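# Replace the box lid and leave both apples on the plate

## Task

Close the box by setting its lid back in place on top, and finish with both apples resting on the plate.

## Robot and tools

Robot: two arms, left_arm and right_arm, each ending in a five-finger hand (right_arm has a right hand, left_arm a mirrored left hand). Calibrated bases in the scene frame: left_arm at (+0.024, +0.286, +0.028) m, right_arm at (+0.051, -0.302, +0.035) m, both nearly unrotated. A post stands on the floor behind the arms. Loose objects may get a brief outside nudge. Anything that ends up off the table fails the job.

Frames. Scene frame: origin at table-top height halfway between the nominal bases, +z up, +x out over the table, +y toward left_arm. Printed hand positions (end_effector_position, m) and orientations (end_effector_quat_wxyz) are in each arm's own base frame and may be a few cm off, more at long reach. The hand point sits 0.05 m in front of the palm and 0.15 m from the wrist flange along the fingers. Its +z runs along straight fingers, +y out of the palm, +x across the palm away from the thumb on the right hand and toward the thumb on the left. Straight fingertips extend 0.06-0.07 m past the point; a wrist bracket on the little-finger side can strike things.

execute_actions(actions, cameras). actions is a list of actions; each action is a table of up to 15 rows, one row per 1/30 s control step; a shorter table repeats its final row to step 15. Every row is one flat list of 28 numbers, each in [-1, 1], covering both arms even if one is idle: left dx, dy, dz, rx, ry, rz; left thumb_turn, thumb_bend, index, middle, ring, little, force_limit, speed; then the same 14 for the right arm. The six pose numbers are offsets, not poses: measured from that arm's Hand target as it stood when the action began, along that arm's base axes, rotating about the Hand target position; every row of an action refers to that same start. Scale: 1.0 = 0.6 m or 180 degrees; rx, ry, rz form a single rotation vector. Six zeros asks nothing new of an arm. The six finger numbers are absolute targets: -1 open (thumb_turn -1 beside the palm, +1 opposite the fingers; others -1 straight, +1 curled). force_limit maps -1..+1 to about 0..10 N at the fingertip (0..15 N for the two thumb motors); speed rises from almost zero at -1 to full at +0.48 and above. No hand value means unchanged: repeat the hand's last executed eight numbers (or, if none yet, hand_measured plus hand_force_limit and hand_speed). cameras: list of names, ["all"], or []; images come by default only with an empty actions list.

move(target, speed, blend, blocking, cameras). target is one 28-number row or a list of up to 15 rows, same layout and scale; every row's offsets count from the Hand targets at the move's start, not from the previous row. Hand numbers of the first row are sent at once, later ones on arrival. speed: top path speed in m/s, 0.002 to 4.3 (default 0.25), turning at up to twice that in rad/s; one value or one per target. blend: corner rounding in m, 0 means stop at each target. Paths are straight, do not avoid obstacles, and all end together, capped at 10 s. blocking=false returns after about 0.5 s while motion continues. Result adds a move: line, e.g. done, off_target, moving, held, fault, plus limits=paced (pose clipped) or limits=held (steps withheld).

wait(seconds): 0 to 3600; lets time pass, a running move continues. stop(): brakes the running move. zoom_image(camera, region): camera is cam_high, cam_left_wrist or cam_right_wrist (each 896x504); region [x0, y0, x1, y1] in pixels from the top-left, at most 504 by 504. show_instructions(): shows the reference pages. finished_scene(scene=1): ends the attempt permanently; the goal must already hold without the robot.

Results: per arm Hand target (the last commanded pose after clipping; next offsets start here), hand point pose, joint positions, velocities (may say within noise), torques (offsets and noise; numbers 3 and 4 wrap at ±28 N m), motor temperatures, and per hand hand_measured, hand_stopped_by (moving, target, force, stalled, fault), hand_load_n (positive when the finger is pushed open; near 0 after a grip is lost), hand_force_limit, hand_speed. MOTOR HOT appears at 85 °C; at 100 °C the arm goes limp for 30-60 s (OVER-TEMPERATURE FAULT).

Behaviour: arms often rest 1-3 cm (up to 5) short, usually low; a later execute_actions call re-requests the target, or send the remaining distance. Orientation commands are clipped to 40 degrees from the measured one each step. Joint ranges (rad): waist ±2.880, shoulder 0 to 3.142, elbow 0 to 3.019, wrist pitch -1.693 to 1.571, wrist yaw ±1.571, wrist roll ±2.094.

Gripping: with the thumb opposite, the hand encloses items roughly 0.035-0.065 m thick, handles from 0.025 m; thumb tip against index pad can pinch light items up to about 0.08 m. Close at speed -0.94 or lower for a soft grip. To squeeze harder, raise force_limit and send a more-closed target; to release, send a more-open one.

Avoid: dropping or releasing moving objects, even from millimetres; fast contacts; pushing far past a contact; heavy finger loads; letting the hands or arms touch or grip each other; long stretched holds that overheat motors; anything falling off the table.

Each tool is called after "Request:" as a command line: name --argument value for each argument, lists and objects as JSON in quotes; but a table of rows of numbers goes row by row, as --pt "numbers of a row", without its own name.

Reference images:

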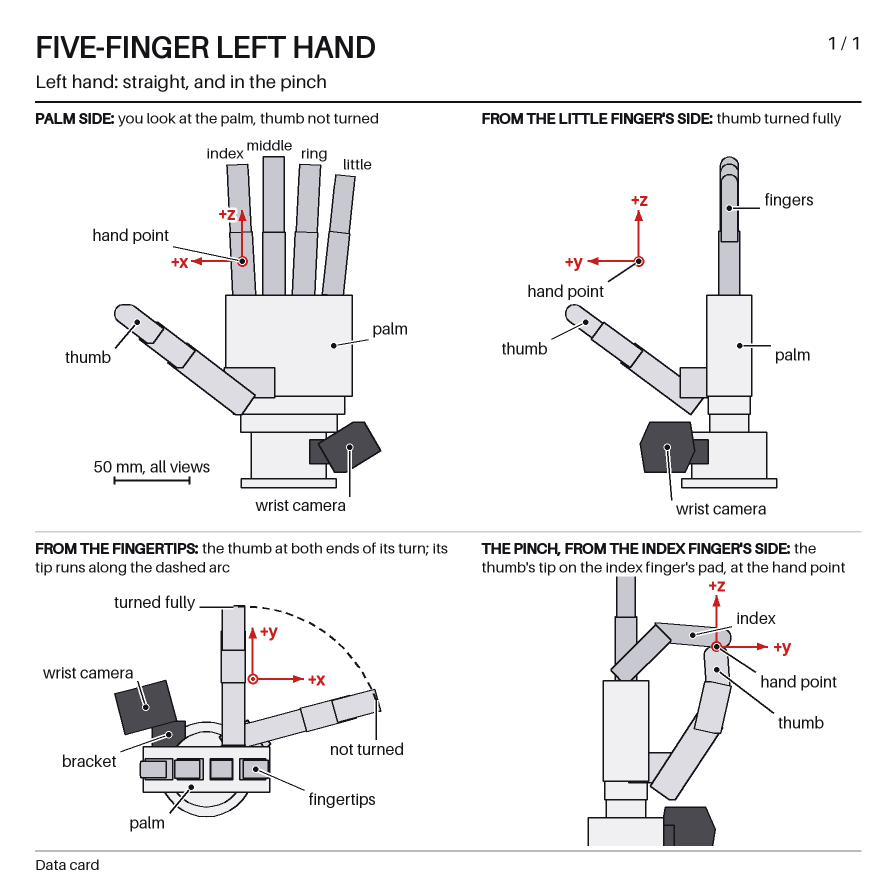

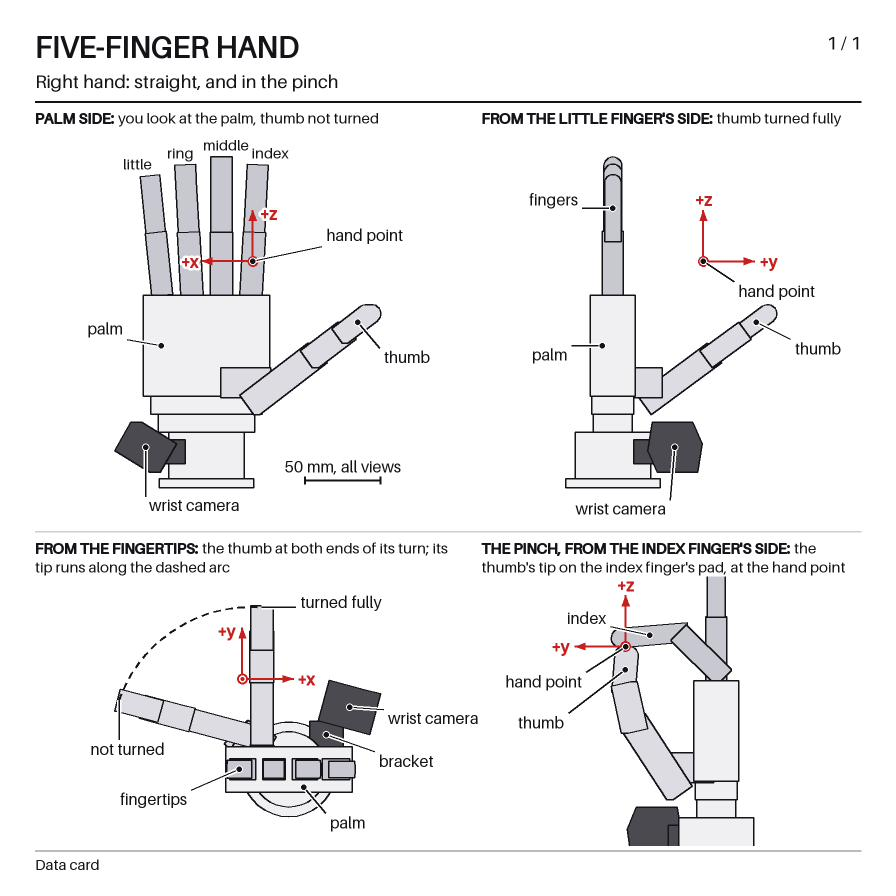

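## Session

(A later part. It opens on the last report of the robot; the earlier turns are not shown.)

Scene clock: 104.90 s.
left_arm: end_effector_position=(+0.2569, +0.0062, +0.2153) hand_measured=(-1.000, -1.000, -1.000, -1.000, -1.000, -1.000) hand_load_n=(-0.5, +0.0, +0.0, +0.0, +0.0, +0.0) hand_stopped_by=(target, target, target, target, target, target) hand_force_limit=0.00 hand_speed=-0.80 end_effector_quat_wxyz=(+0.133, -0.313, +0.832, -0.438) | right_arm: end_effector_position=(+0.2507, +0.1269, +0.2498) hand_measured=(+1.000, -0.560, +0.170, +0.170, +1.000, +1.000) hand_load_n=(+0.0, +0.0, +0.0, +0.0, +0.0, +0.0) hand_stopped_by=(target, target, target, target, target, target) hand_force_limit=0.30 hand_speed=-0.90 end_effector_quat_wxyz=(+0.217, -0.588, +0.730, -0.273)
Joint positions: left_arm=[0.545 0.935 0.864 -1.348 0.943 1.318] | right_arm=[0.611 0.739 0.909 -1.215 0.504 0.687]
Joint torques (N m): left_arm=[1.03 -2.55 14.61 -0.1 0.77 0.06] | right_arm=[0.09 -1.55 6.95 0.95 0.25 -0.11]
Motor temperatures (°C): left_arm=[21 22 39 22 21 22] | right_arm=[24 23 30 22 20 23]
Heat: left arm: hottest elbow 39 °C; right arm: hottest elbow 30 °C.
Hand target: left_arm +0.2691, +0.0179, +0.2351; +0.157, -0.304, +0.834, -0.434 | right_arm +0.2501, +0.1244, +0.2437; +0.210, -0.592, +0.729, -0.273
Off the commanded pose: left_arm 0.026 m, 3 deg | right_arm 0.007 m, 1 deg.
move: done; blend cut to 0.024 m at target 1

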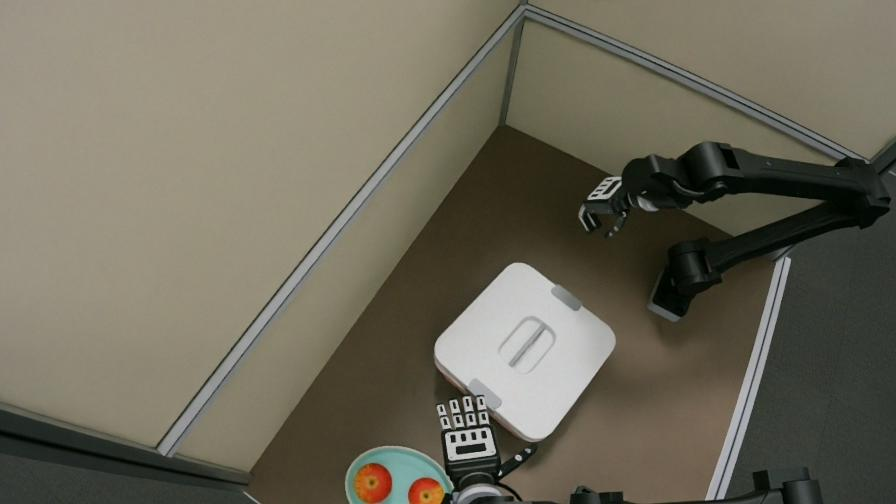

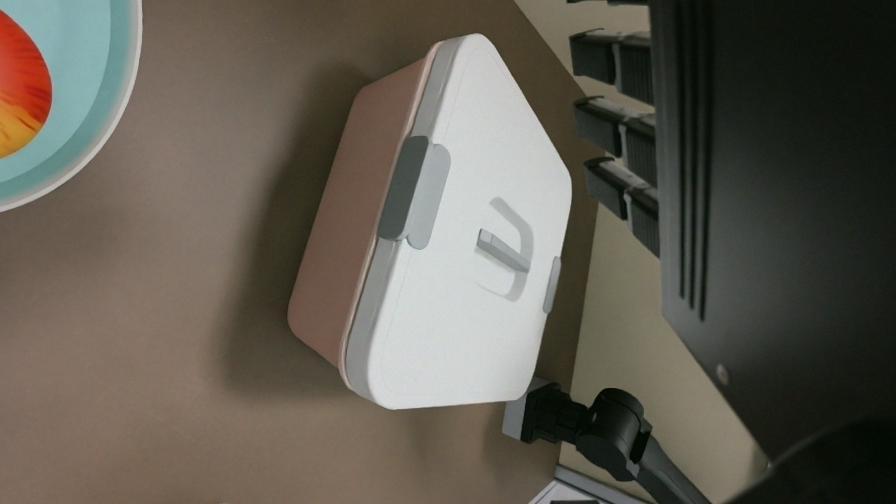

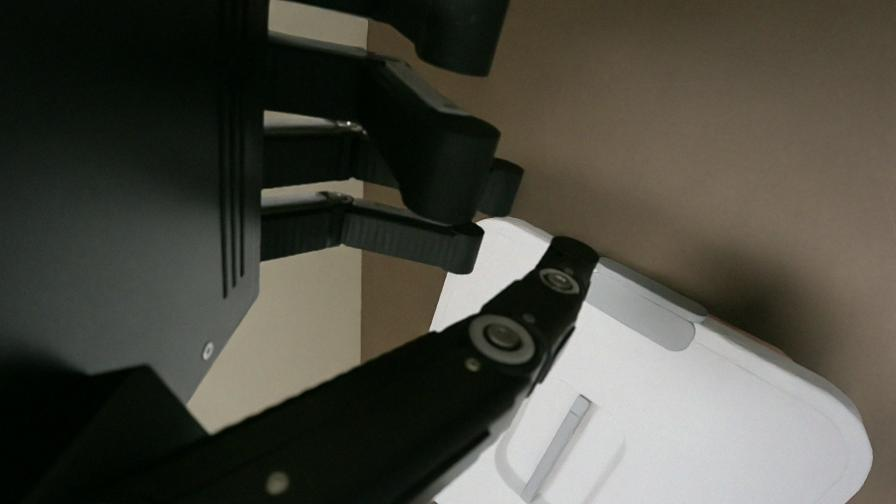

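Request:
move --target '[0,0,0,0,0,0,-1,-1,-1,-1,-1,-1,0,-0.8,0.0315,-0.086,-0.2145,0.0767,-0.159,0.393,1,-0.56,0.17,0.17,1,1,0.3,-0.9]' --cameras '["all"]' --speed 0.2

Scene clock: 110.40 s.
left_arm: end_effector_position=(+0.2569, +0.0062, +0.2153) hand_measured=(-1.000, -1.000, -1.000, -1.000, -1.000, -1.000) hand_load_n=(+0.0, +0.0, +0.0, +0.0, +0.0, +0.0) hand_stopped_by=(target, target, target, target, target, target) hand_force_limit=0.00 hand_speed=-0.80 end_effector_quat_wxyz=(+0.133, -0.313, +0.832, -0.438) | right_arm: end_effector_position=(+0.2557, +0.0795, +0.1030) hand_measured=(+1.000, -0.560, +0.170, +0.170, +1.000, +1.000) hand_load_n=(+0.0, +0.0, +0.0, +0.0, +0.0, +0.0) hand_stopped_by=(target, target, target, target, target, target) hand_force_limit=0.30 hand_speed=-0.90 end_effector_quat_wxyz=(-0.555, +0.791, -0.219, +0.136)
Joint positions: left_arm=[0.545 0.935 0.864 -1.348 0.943 1.318] | right_arm=[-0.359 0.948 0.447 -0.681 -1.187 -1.125]
Joint torques (N m): left_arm=[1.03 -2.61 14.63 -0.09 0.77 0.06] | right_arm=[0.03 -1.9 9.7 0.09 -0.73 -0.09]
Heat: left arm: hottest elbow 39 °C; right arm: hottest elbow 30 °C.
Hand target: left_arm +0.2691, +0.0179, +0.2351; +0.157, -0.304, +0.834, -0.434 | right_arm +0.2691, +0.0727, +0.1150; -0.554, +0.791, -0.212, +0.148
Off the commanded pose: left_arm 0.026 m, 3 deg | right_arm 0.019 m, 2 deg.
move: off_target (right_arm)

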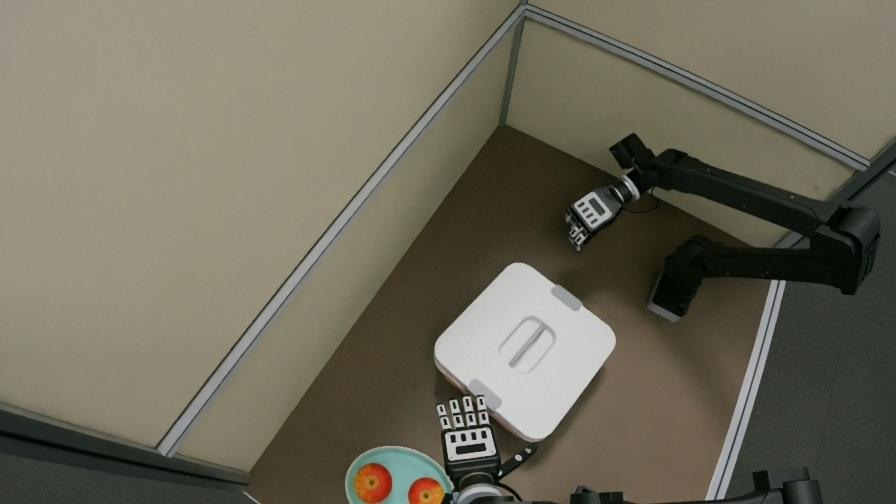

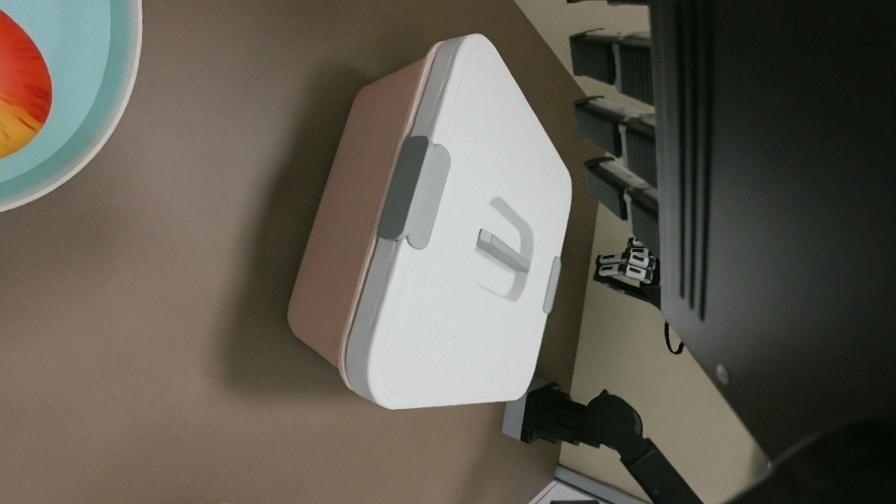

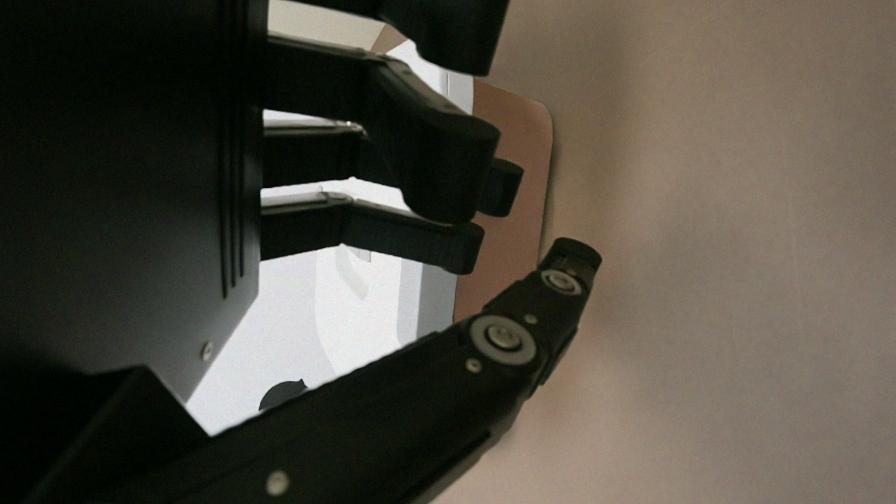

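Request:
move --target '[0,0,0,0,0,0,-1,-1,-1,-1,-1,-1,0,-0.8,0,0,0,0,0,0,-1,-1,-1,-1,-1,-1,0.3,-0.3]' --cameras '["cam_right_wrist"]' --speed 0.2

Request:
zoom_image --camera "cam_right_wrist" --region '[340, 20, 600, 420]'

Scene clock: 112.37 s.
left_arm: end_effector_position=(+0.2569, +0.0062, +0.2153) hand_measured=(-1.000, -1.000, -1.000, -1.000, -1.000, -1.000) hand_load_n=(-0.5, +0.0, +0.0, +0.0, +0.0, +0.0) hand_stopped_by=(target, target, target, target, target, target) hand_force_limit=0.00 hand_speed=-0.80 end_effector_quat_wxyz=(+0.133, -0.313, +0.832, -0.438) | right_arm: end_effector_position=(+0.2558, +0.0795, +0.1031) hand_measured=(-1.000, -1.000, -1.000, -1.000, -1.000, -1.000) hand_load_n=(-0.5, +0.0, +0.0, +0.0, +0.0, +0.0) hand_stopped_by=(target, target, target, target, target, target) hand_force_limit=0.30 hand_speed=-0.30 end_effector_quat_wxyz=(-0.555, +0.791, -0.218, +0.137)
Joint positions: left_arm=[0.545 0.935 0.864 -1.348 0.943 1.318] | right_arm=[-0.359 0.948 0.447 -0.681 -1.188 -1.127]
Joint torques (N m): left_arm=[1.03 -2.55 14.61 -0.09 0.77 0.06] | right_arm=[-0.15 -2.14 9.7 0.09 -0.77 -0.08]
Heat: left arm: hottest elbow 40 °C; right arm: hottest elbow 30 °C.
Hand target: left_arm +0.2691, +0.0179, +0.2351; +0.157, -0.304, +0.834, -0.434 | right_arm +0.2691, +0.0727, +0.1151; -0.554, +0.791, -0.212, +0.148
Off the commanded pose: left_arm 0.026 m, 3 deg | right_arm 0.019 m, 1 deg.
move: done

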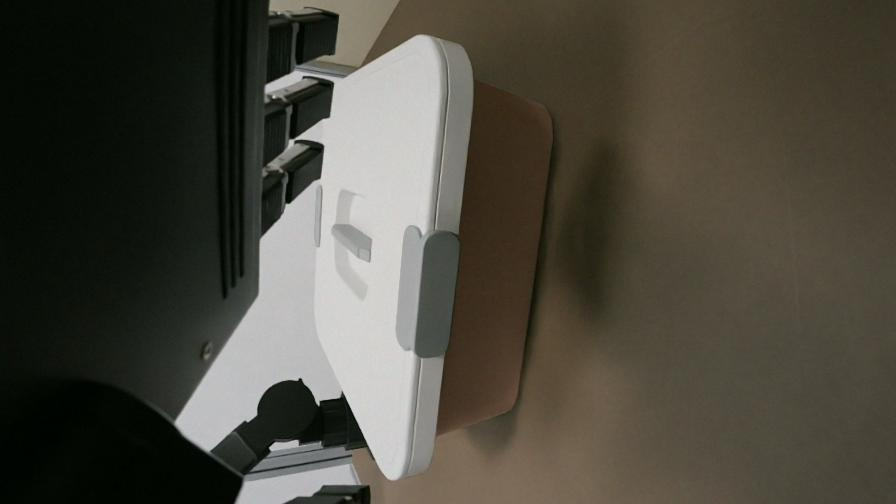

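Scaled by 1.260.

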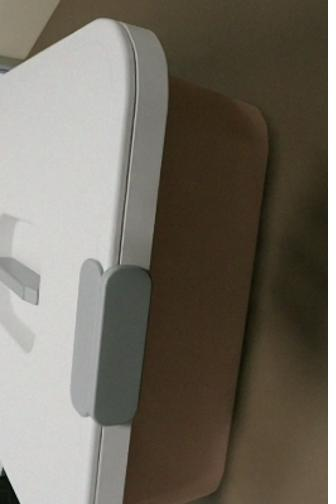

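Request:
zoom_image --camera "cam_right_wrist" --region '[400, 30, 520, 150]'

Request:
zoom_image --camera "cam_right_wrist" --region '[380, 340, 540, 500]'

Request:
zoom_image --camera "cam_right_wrist" --region '[380, 200, 560, 380]'

Scaled by 4.200.

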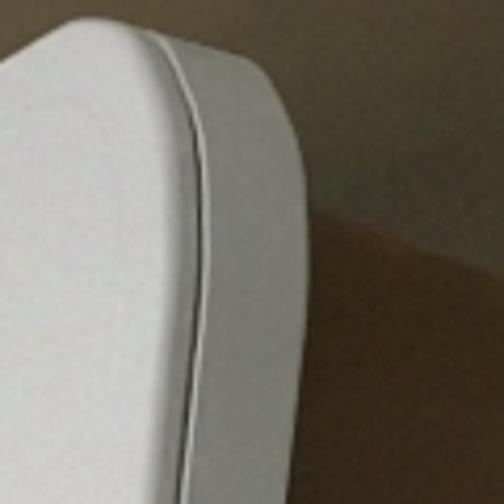

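Scaled by 3.150.

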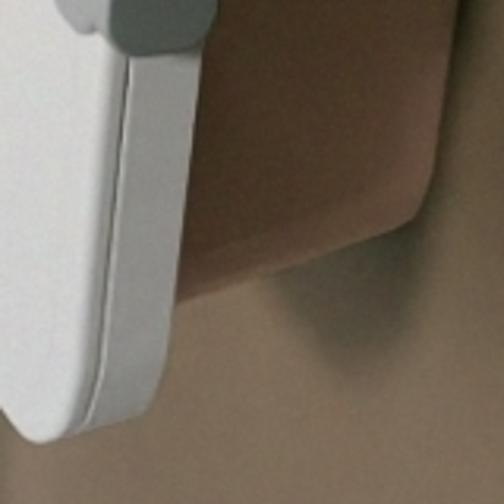

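Scaled by 2.800.

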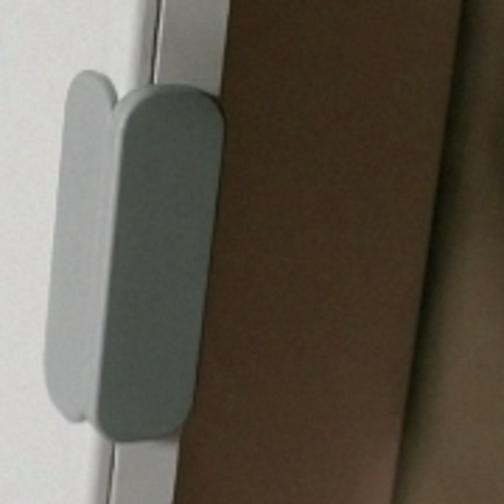

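Request:
move --target '[0.055,-0.003,-0.13,-0.1048,-0.0741,-0.0548,-1,-1,-1,-1,-1,-1,0,-0.8,0,0,0,0,0,0,-1,-1,-1,-1,-1,-1,0.3,-0.3]' --cameras '["all"]' --speed 0.12

Scene clock: 117.63 s.
left_arm: end_effector_position=(+0.3044, +0.0125, +0.1586) hand_measured=(-1.000, -1.000, -1.000, -1.000, -1.000, -1.000) hand_load_n=(+0.0, +0.0, +0.0, +0.5, +0.0, +0.0) hand_stopped_by=(target, target, target, target, target, target) hand_force_limit=0.00 hand_speed=-0.80 end_effector_quat_wxyz=(+0.162, -0.201, +0.756, -0.602) | right_arm: end_effector_position=(+0.2558, +0.0795, +0.1031) hand_measured=(-1.000, -1.000, -1.000, -1.000, -1.000, -1.000) hand_load_n=(-0.5, +0.0, +0.0, +0.0, +0.0, +0.0) hand_stopped_by=(target, target, target, target, target, target) hand_force_limit=0.30 hand_speed=-0.30 end_effector_quat_wxyz=(-0.555, +0.791, -0.218, +0.137)
Joint positions: left_arm=[0.639 1.346 0.831 -1.524 1.317 2.055] | right_arm=[-0.359 0.948 0.447 -0.681 -1.188 -1.127]
Joint torques (N m): left_arm=[1.08 -6.77 7.56 -1.05 0.82 0.09] | right_arm=[-0.32 -1.85 9.72 0.02 -0.75 -0.11]
Heat: left arm: hottest elbow 40 °C; right arm: hottest elbow 31 °C.
Hand target: left_arm +0.3020, +0.0162, +0.1571; +0.163, -0.201, +0.751, -0.608 | right_arm +0.2691, +0.0727, +0.1151; -0.554, +0.791, -0.212, +0.148
Off the commanded pose: left_arm 0.005 m, 1 deg | right_arm 0.019 m, 2 deg.
joint sent to its limit (left arm) — joint 6 (wrist roll), upper limit. The joint targets still meet the commanded pose.
move: done

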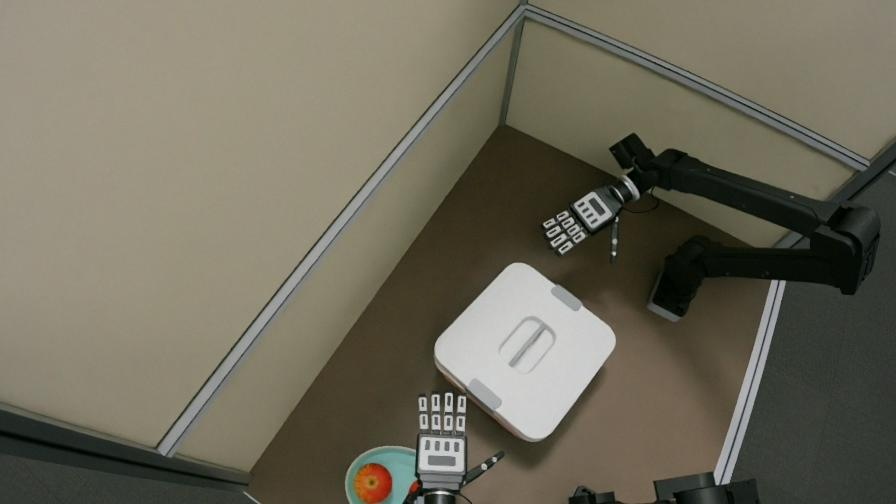

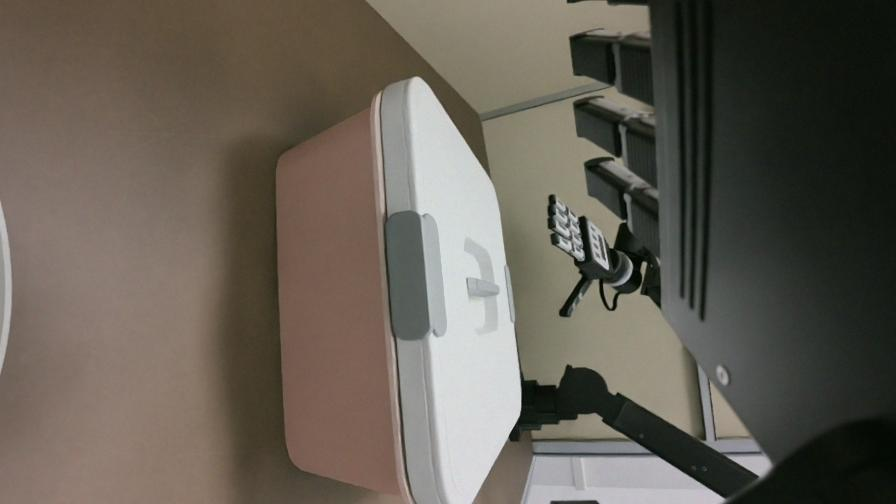

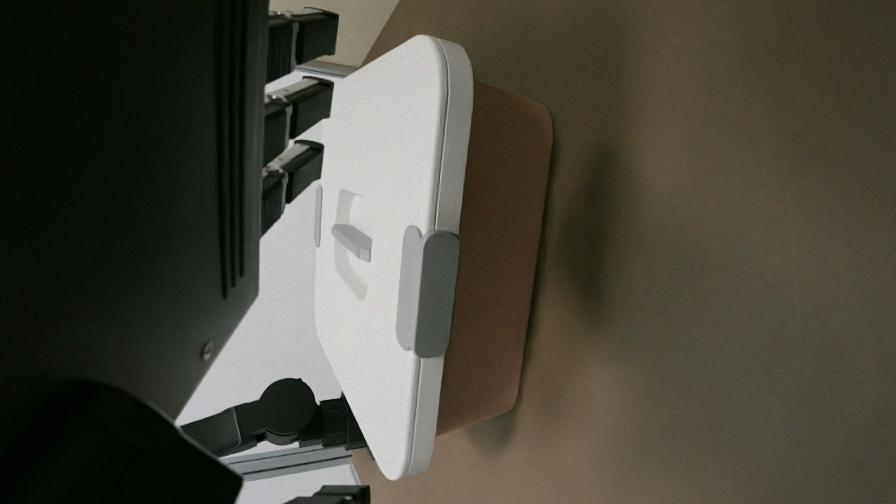

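Request:
zoom_image --camera "cam_left_wrist" --region '[350, 60, 510, 220]'

Request:
zoom_image --camera "cam_left_wrist" --region '[360, 340, 520, 500]'

Request:
zoom_image --camera "cam_left_wrist" --region '[350, 190, 500, 360]'

Scaled by 3.150.

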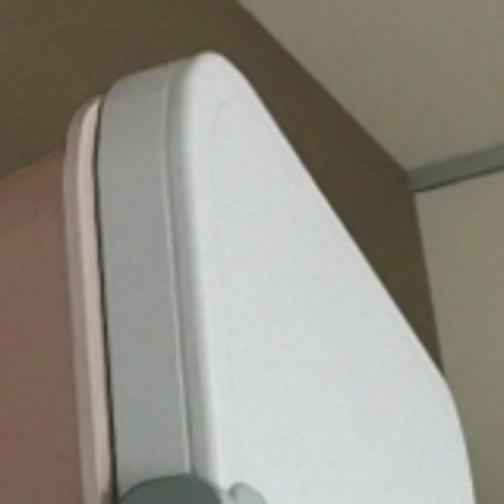

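Scaled by 3.150.

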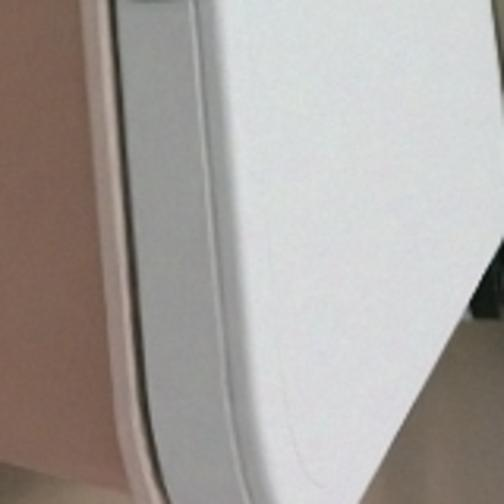

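Scaled by 2.965.

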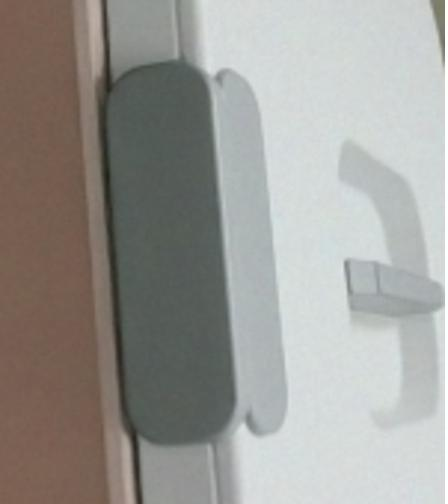

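Request:
move --target '[0,0,0,0,0,0,-1,-1,-1,-1,-1,-1,0,-0.8,-0.165,-0.008,-0.067,-0.0526,0.0187,0.1106,-1,-1,-1,-1,-1,-1,0.3,-0.3]' --cameras '["all"]' --speed 0.12

Scene clock: 122.93 s.
left_arm: end_effector_position=(+0.3044, +0.0125, +0.1586) hand_measured=(-1.000, -1.000, -1.000, -1.000, -1.000, -1.000) hand_load_n=(-0.5, +0.0, +0.0, +0.0, +0.0, +0.0) hand_stopped_by=(target, target, target, target, target, target) hand_force_limit=0.00 hand_speed=-0.80 end_effector_quat_wxyz=(+0.162, -0.201, +0.756, -0.602) | right_arm: end_effector_position=(+0.1616, +0.0733, +0.0691) hand_measured=(-1.000, -1.000, -1.000, -1.000, -1.000, -1.000) hand_load_n=(+0.0, +0.0, +0.0, +0.0, -0.5, +0.0) hand_stopped_by=(target, target, target, target, target, target) hand_force_limit=0.30 hand_speed=-0.30 end_effector_quat_wxyz=(-0.500, +0.862, -0.077, +0.038)
Joint positions: left_arm=[0.639 1.346 0.831 -1.524 1.317 2.055] | right_arm=[-0.382 1.033 0.47 -1.367 -1.011 -1.975]
Joint torques (N m): left_arm=[1.03 -6.83 7.58 -1.05 0.82 0.06] | right_arm=[-0.32 -1.49 7.71 -0.9 -0.51 -0.11]
Heat: left arm: hottest elbow 39 °C; right arm: hottest elbow 31 °C.
Hand target: left_arm +0.3020, +0.0162, +0.1571; +0.163, -0.201, +0.751, -0.608 | right_arm +0.1700, +0.0680, +0.0748; -0.498, +0.863, -0.075, +0.044
Off the commanded pose: left_arm 0.005 m, 1 deg | right_arm 0.012 m, 1 deg.
joint sent to its limit (left arm) — joint 6 (wrist roll), upper limit. The joint targets still meet the commanded pose.
move: off_target (right_arm)

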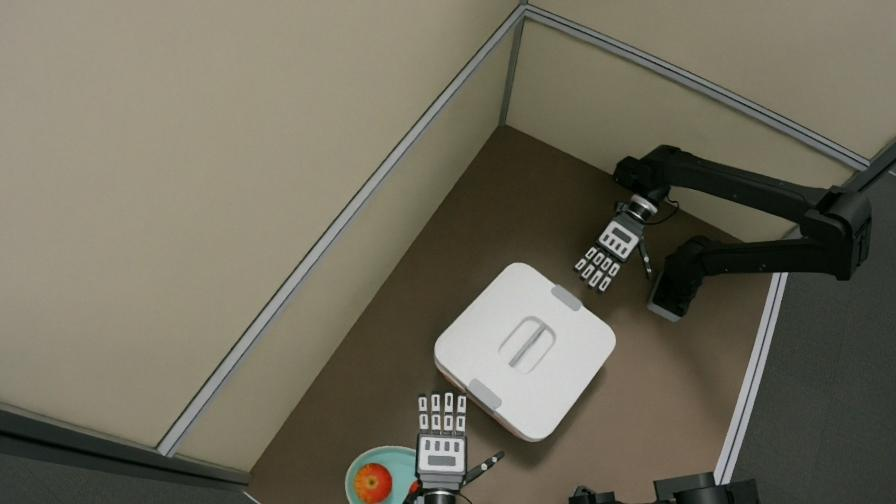

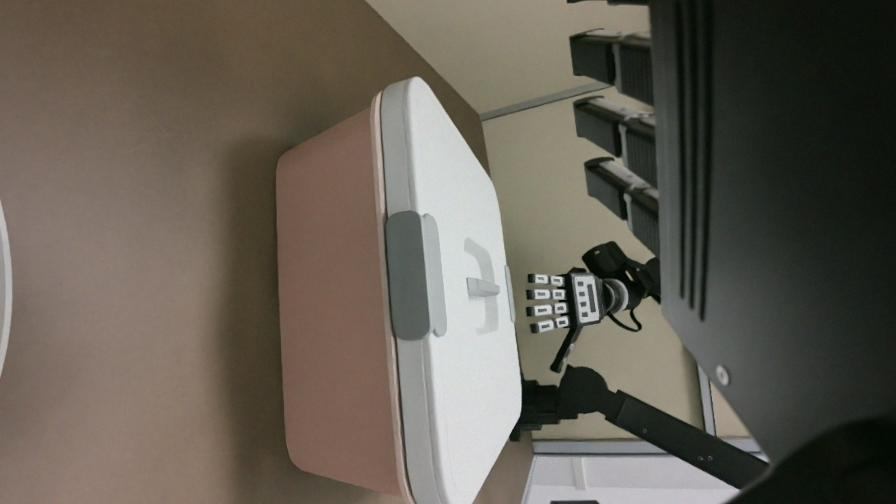

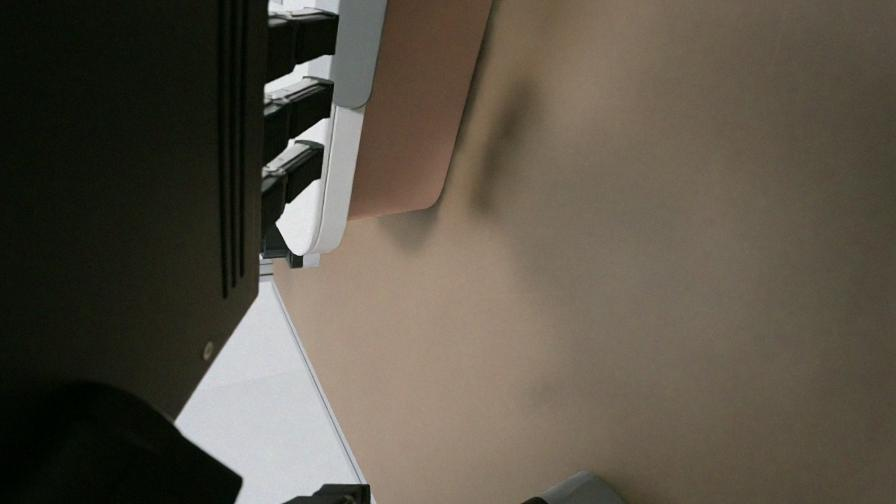

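Request:
move --target '[0,0,0,0,0,0,-1,-1,-1,-1,-1,-1,0,-0.8,0.025,0.05,-0.013,0,0,0,-1,-1,-1,-1,-1,-1,0.3,-0.3]' --cameras '["all"]' --speed 0.06

Request:
zoom_image --camera "cam_right_wrist" --region '[260, 0, 460, 200]'

Request:
zoom_image --camera "cam_left_wrist" --region '[440, 200, 640, 380]'

Request:
zoom_image --camera "cam_high" --region '[420, 230, 640, 460]'

Scene clock: 124.93 s.
left_arm: end_effector_position=(+0.3044, +0.0125, +0.1586) hand_measured=(-1.000, -1.000, -1.000, -1.000, -1.000, -1.000) hand_load_n=(+0.0, +0.0, +0.0, +0.0, +0.0, +0.0) hand_stopped_by=(target, target, target, target, target, target) hand_force_limit=0.00 hand_speed=-0.80 end_effector_quat_wxyz=(+0.162, -0.201, +0.756, -0.602) | right_arm: end_effector_position=(+0.1873, +0.0963, +0.0686) hand_measured=(-1.000, -1.000, -1.000, -1.000, -1.000, -1.000) hand_load_n=(+0.0, +0.0, +0.0, +0.0, +0.0, +0.0) hand_stopped_by=(target, target, target, target, target, target) hand_force_limit=0.30 hand_speed=-0.30 end_effector_quat_wxyz=(-0.500, +0.861, -0.078, +0.043)
Joint positions: left_arm=[0.639 1.346 0.831 -1.524 1.317 2.055] | right_arm=[-0.23 1.011 0.47 -1.123 -1.049 -1.675]
Joint torques (N m): left_arm=[1.03 -6.83 7.57 -1.05 0.82 0.06] | right_arm=[1.49 -4.07 5.6 0.27 -0.56 0.04]
Heat: left arm: hottest elbow 39 °C; right arm: hottest elbow 31 °C.
Hand target: left_arm +0.3020, +0.0162, +0.1571; +0.163, -0.201, +0.751, -0.608 | right_arm +0.1850, +0.0980, +0.0670; -0.498, +0.863, -0.076, +0.044
Off the commanded pose: left_arm 0.005 m, 1 deg | right_arm 0.003 m, 0 deg.
joint sent to its limit (left arm) — joint 6 (wrist roll), upper limit. The joint targets still meet the commanded pose.
move: done

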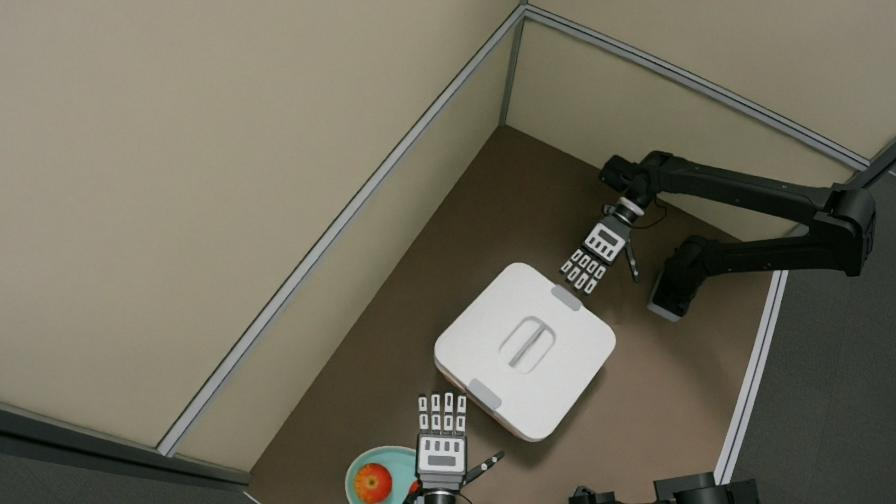

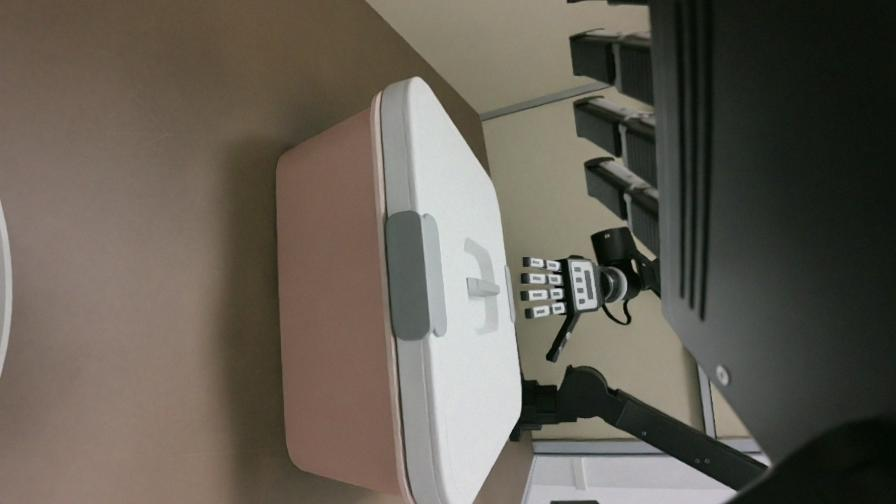

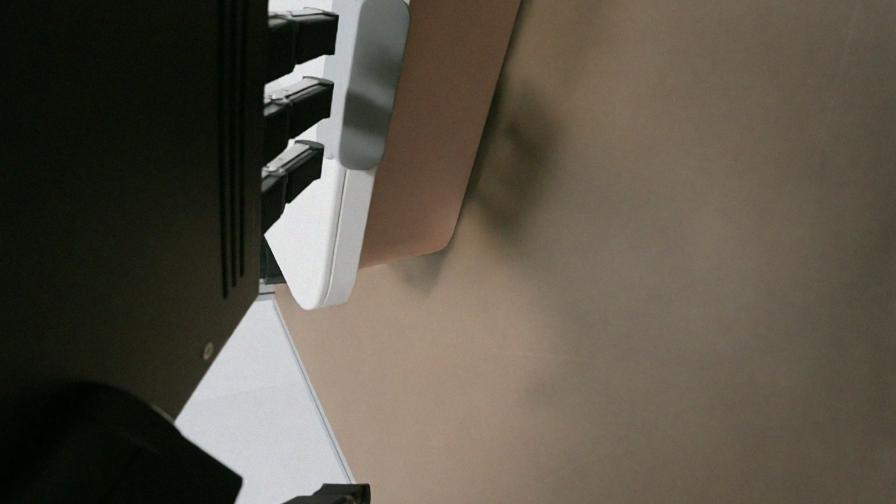

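Scaled by 2.520.

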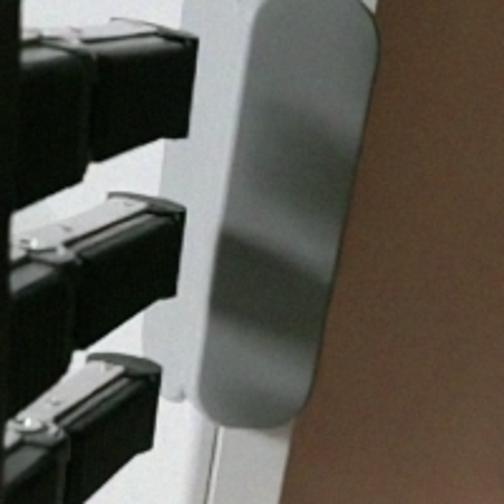

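Scaled by 2.520.

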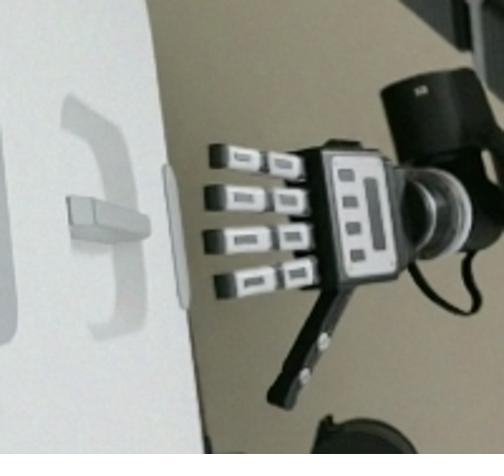

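Scaled by 2.191.

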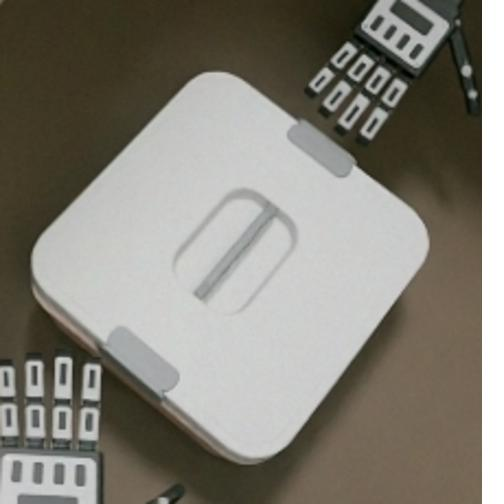

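Request:
move --target '[0,0,0,0,0,0,-1,-1,-1,-1,-1,-1,0,-0.8,0,0,-0.035,0,0,0,-1,-1,-1,-1,-1,-1,0.3,-0.3]' --cameras '["all"]' --speed 0.06

Request:
zoom_image --camera "cam_right_wrist" --region '[260, 0, 460, 200]'

Request:
zoom_image --camera "cam_left_wrist" --region '[440, 200, 640, 380]'

Request:
zoom_image --camera "cam_high" --region '[500, 220, 640, 340]'

Scene clock: 127.57 s.
left_arm: end_effector_position=(+0.3044, +0.0125, +0.1586) hand_measured=(-1.000, -1.000, -1.000, -1.000, -1.000, -1.000) hand_load_n=(+0.0, +0.0, +0.0, +0.0, +0.0, +0.0) hand_stopped_by=(target, target, target, target, target, target) hand_force_limit=0.00 hand_speed=-0.80 end_effector_quat_wxyz=(+0.162, -0.201, +0.756, -0.602) | right_arm: end_effector_position=(+0.1891, +0.0958, +0.0508) hand_measured=(-1.000, -1.000, -1.000, -1.000, -1.000, -1.000) hand_load_n=(+0.0, +0.0, +0.0, -0.5, +0.0, +0.0) hand_stopped_by=(target, target, target, target, target, target) hand_force_limit=0.30 hand_speed=-0.30 end_effector_quat_wxyz=(-0.498, +0.862, -0.073, +0.052)
Joint positions: left_arm=[0.639 1.346 0.831 -1.524 1.317 2.055] | right_arm=[-0.23 1.041 0.435 -1.037 -1.048 -1.675]
Joint torques (N m): left_arm=[1.03 -6.83 7.57 -1.06 0.82 0.06] | right_arm=[1.38 -2.32 5.24 0.39 -0.59 0.05]
Heat: left arm: hottest elbow 39 °C; right arm: hottest elbow 30 °C.
Hand target: left_arm +0.3020, +0.0162, +0.1571; +0.163, -0.201, +0.751, -0.608 | right_arm +0.1850, +0.0980, +0.0460; -0.498, +0.863, -0.075, +0.044
Off the commanded pose: left_arm 0.005 m, 1 deg | right_arm 0.007 m, 1 deg.
joint sent to its limit (left arm) — joint 6 (wrist roll), upper limit. The joint targets still meet the commanded pose.
move: done

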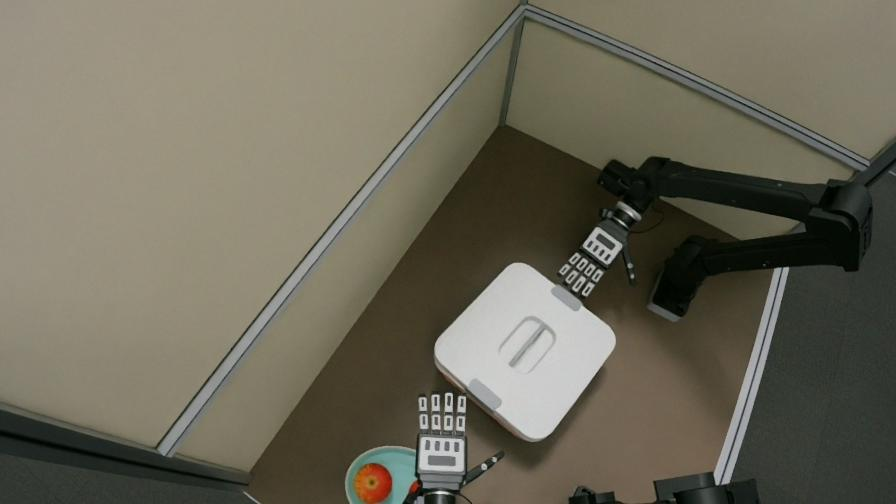

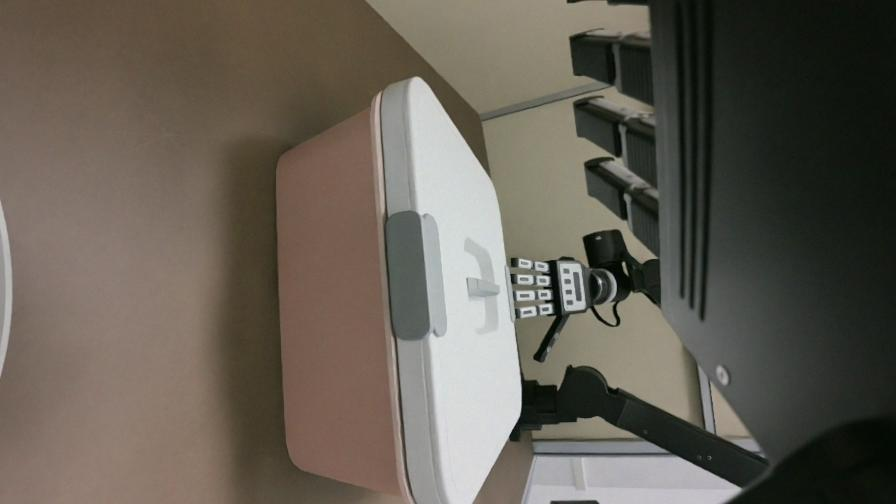

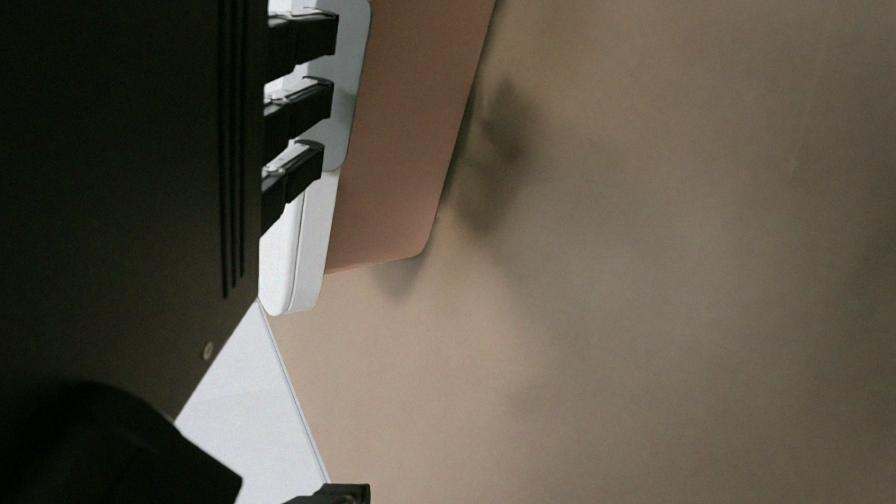

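Scaled by 2.520.

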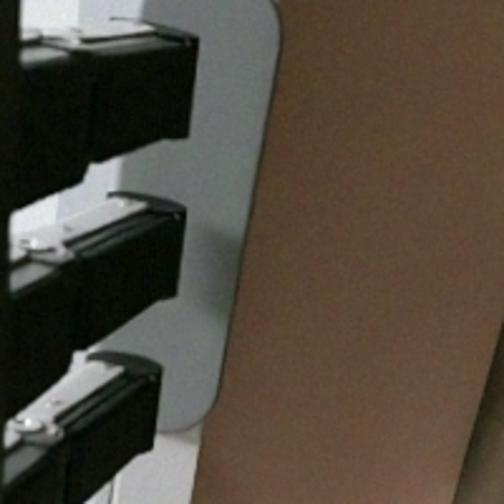

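Scaled by 2.520.

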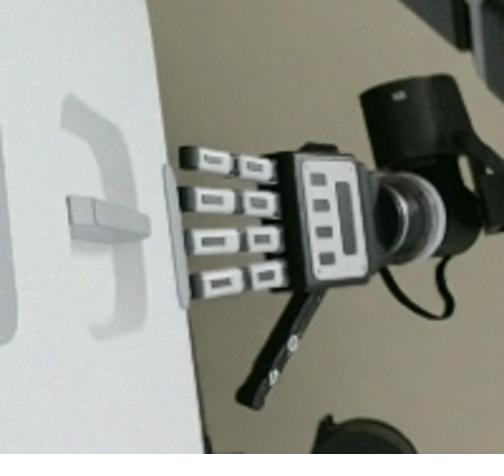

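Scaled by 3.600.

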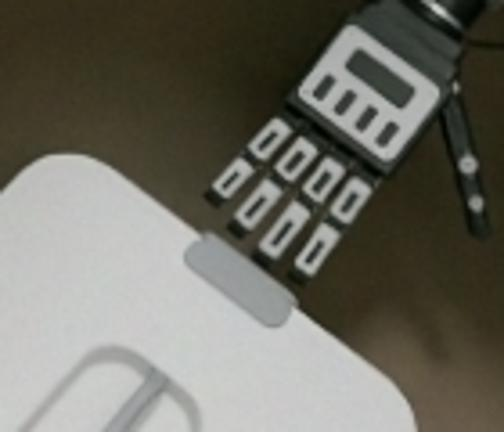

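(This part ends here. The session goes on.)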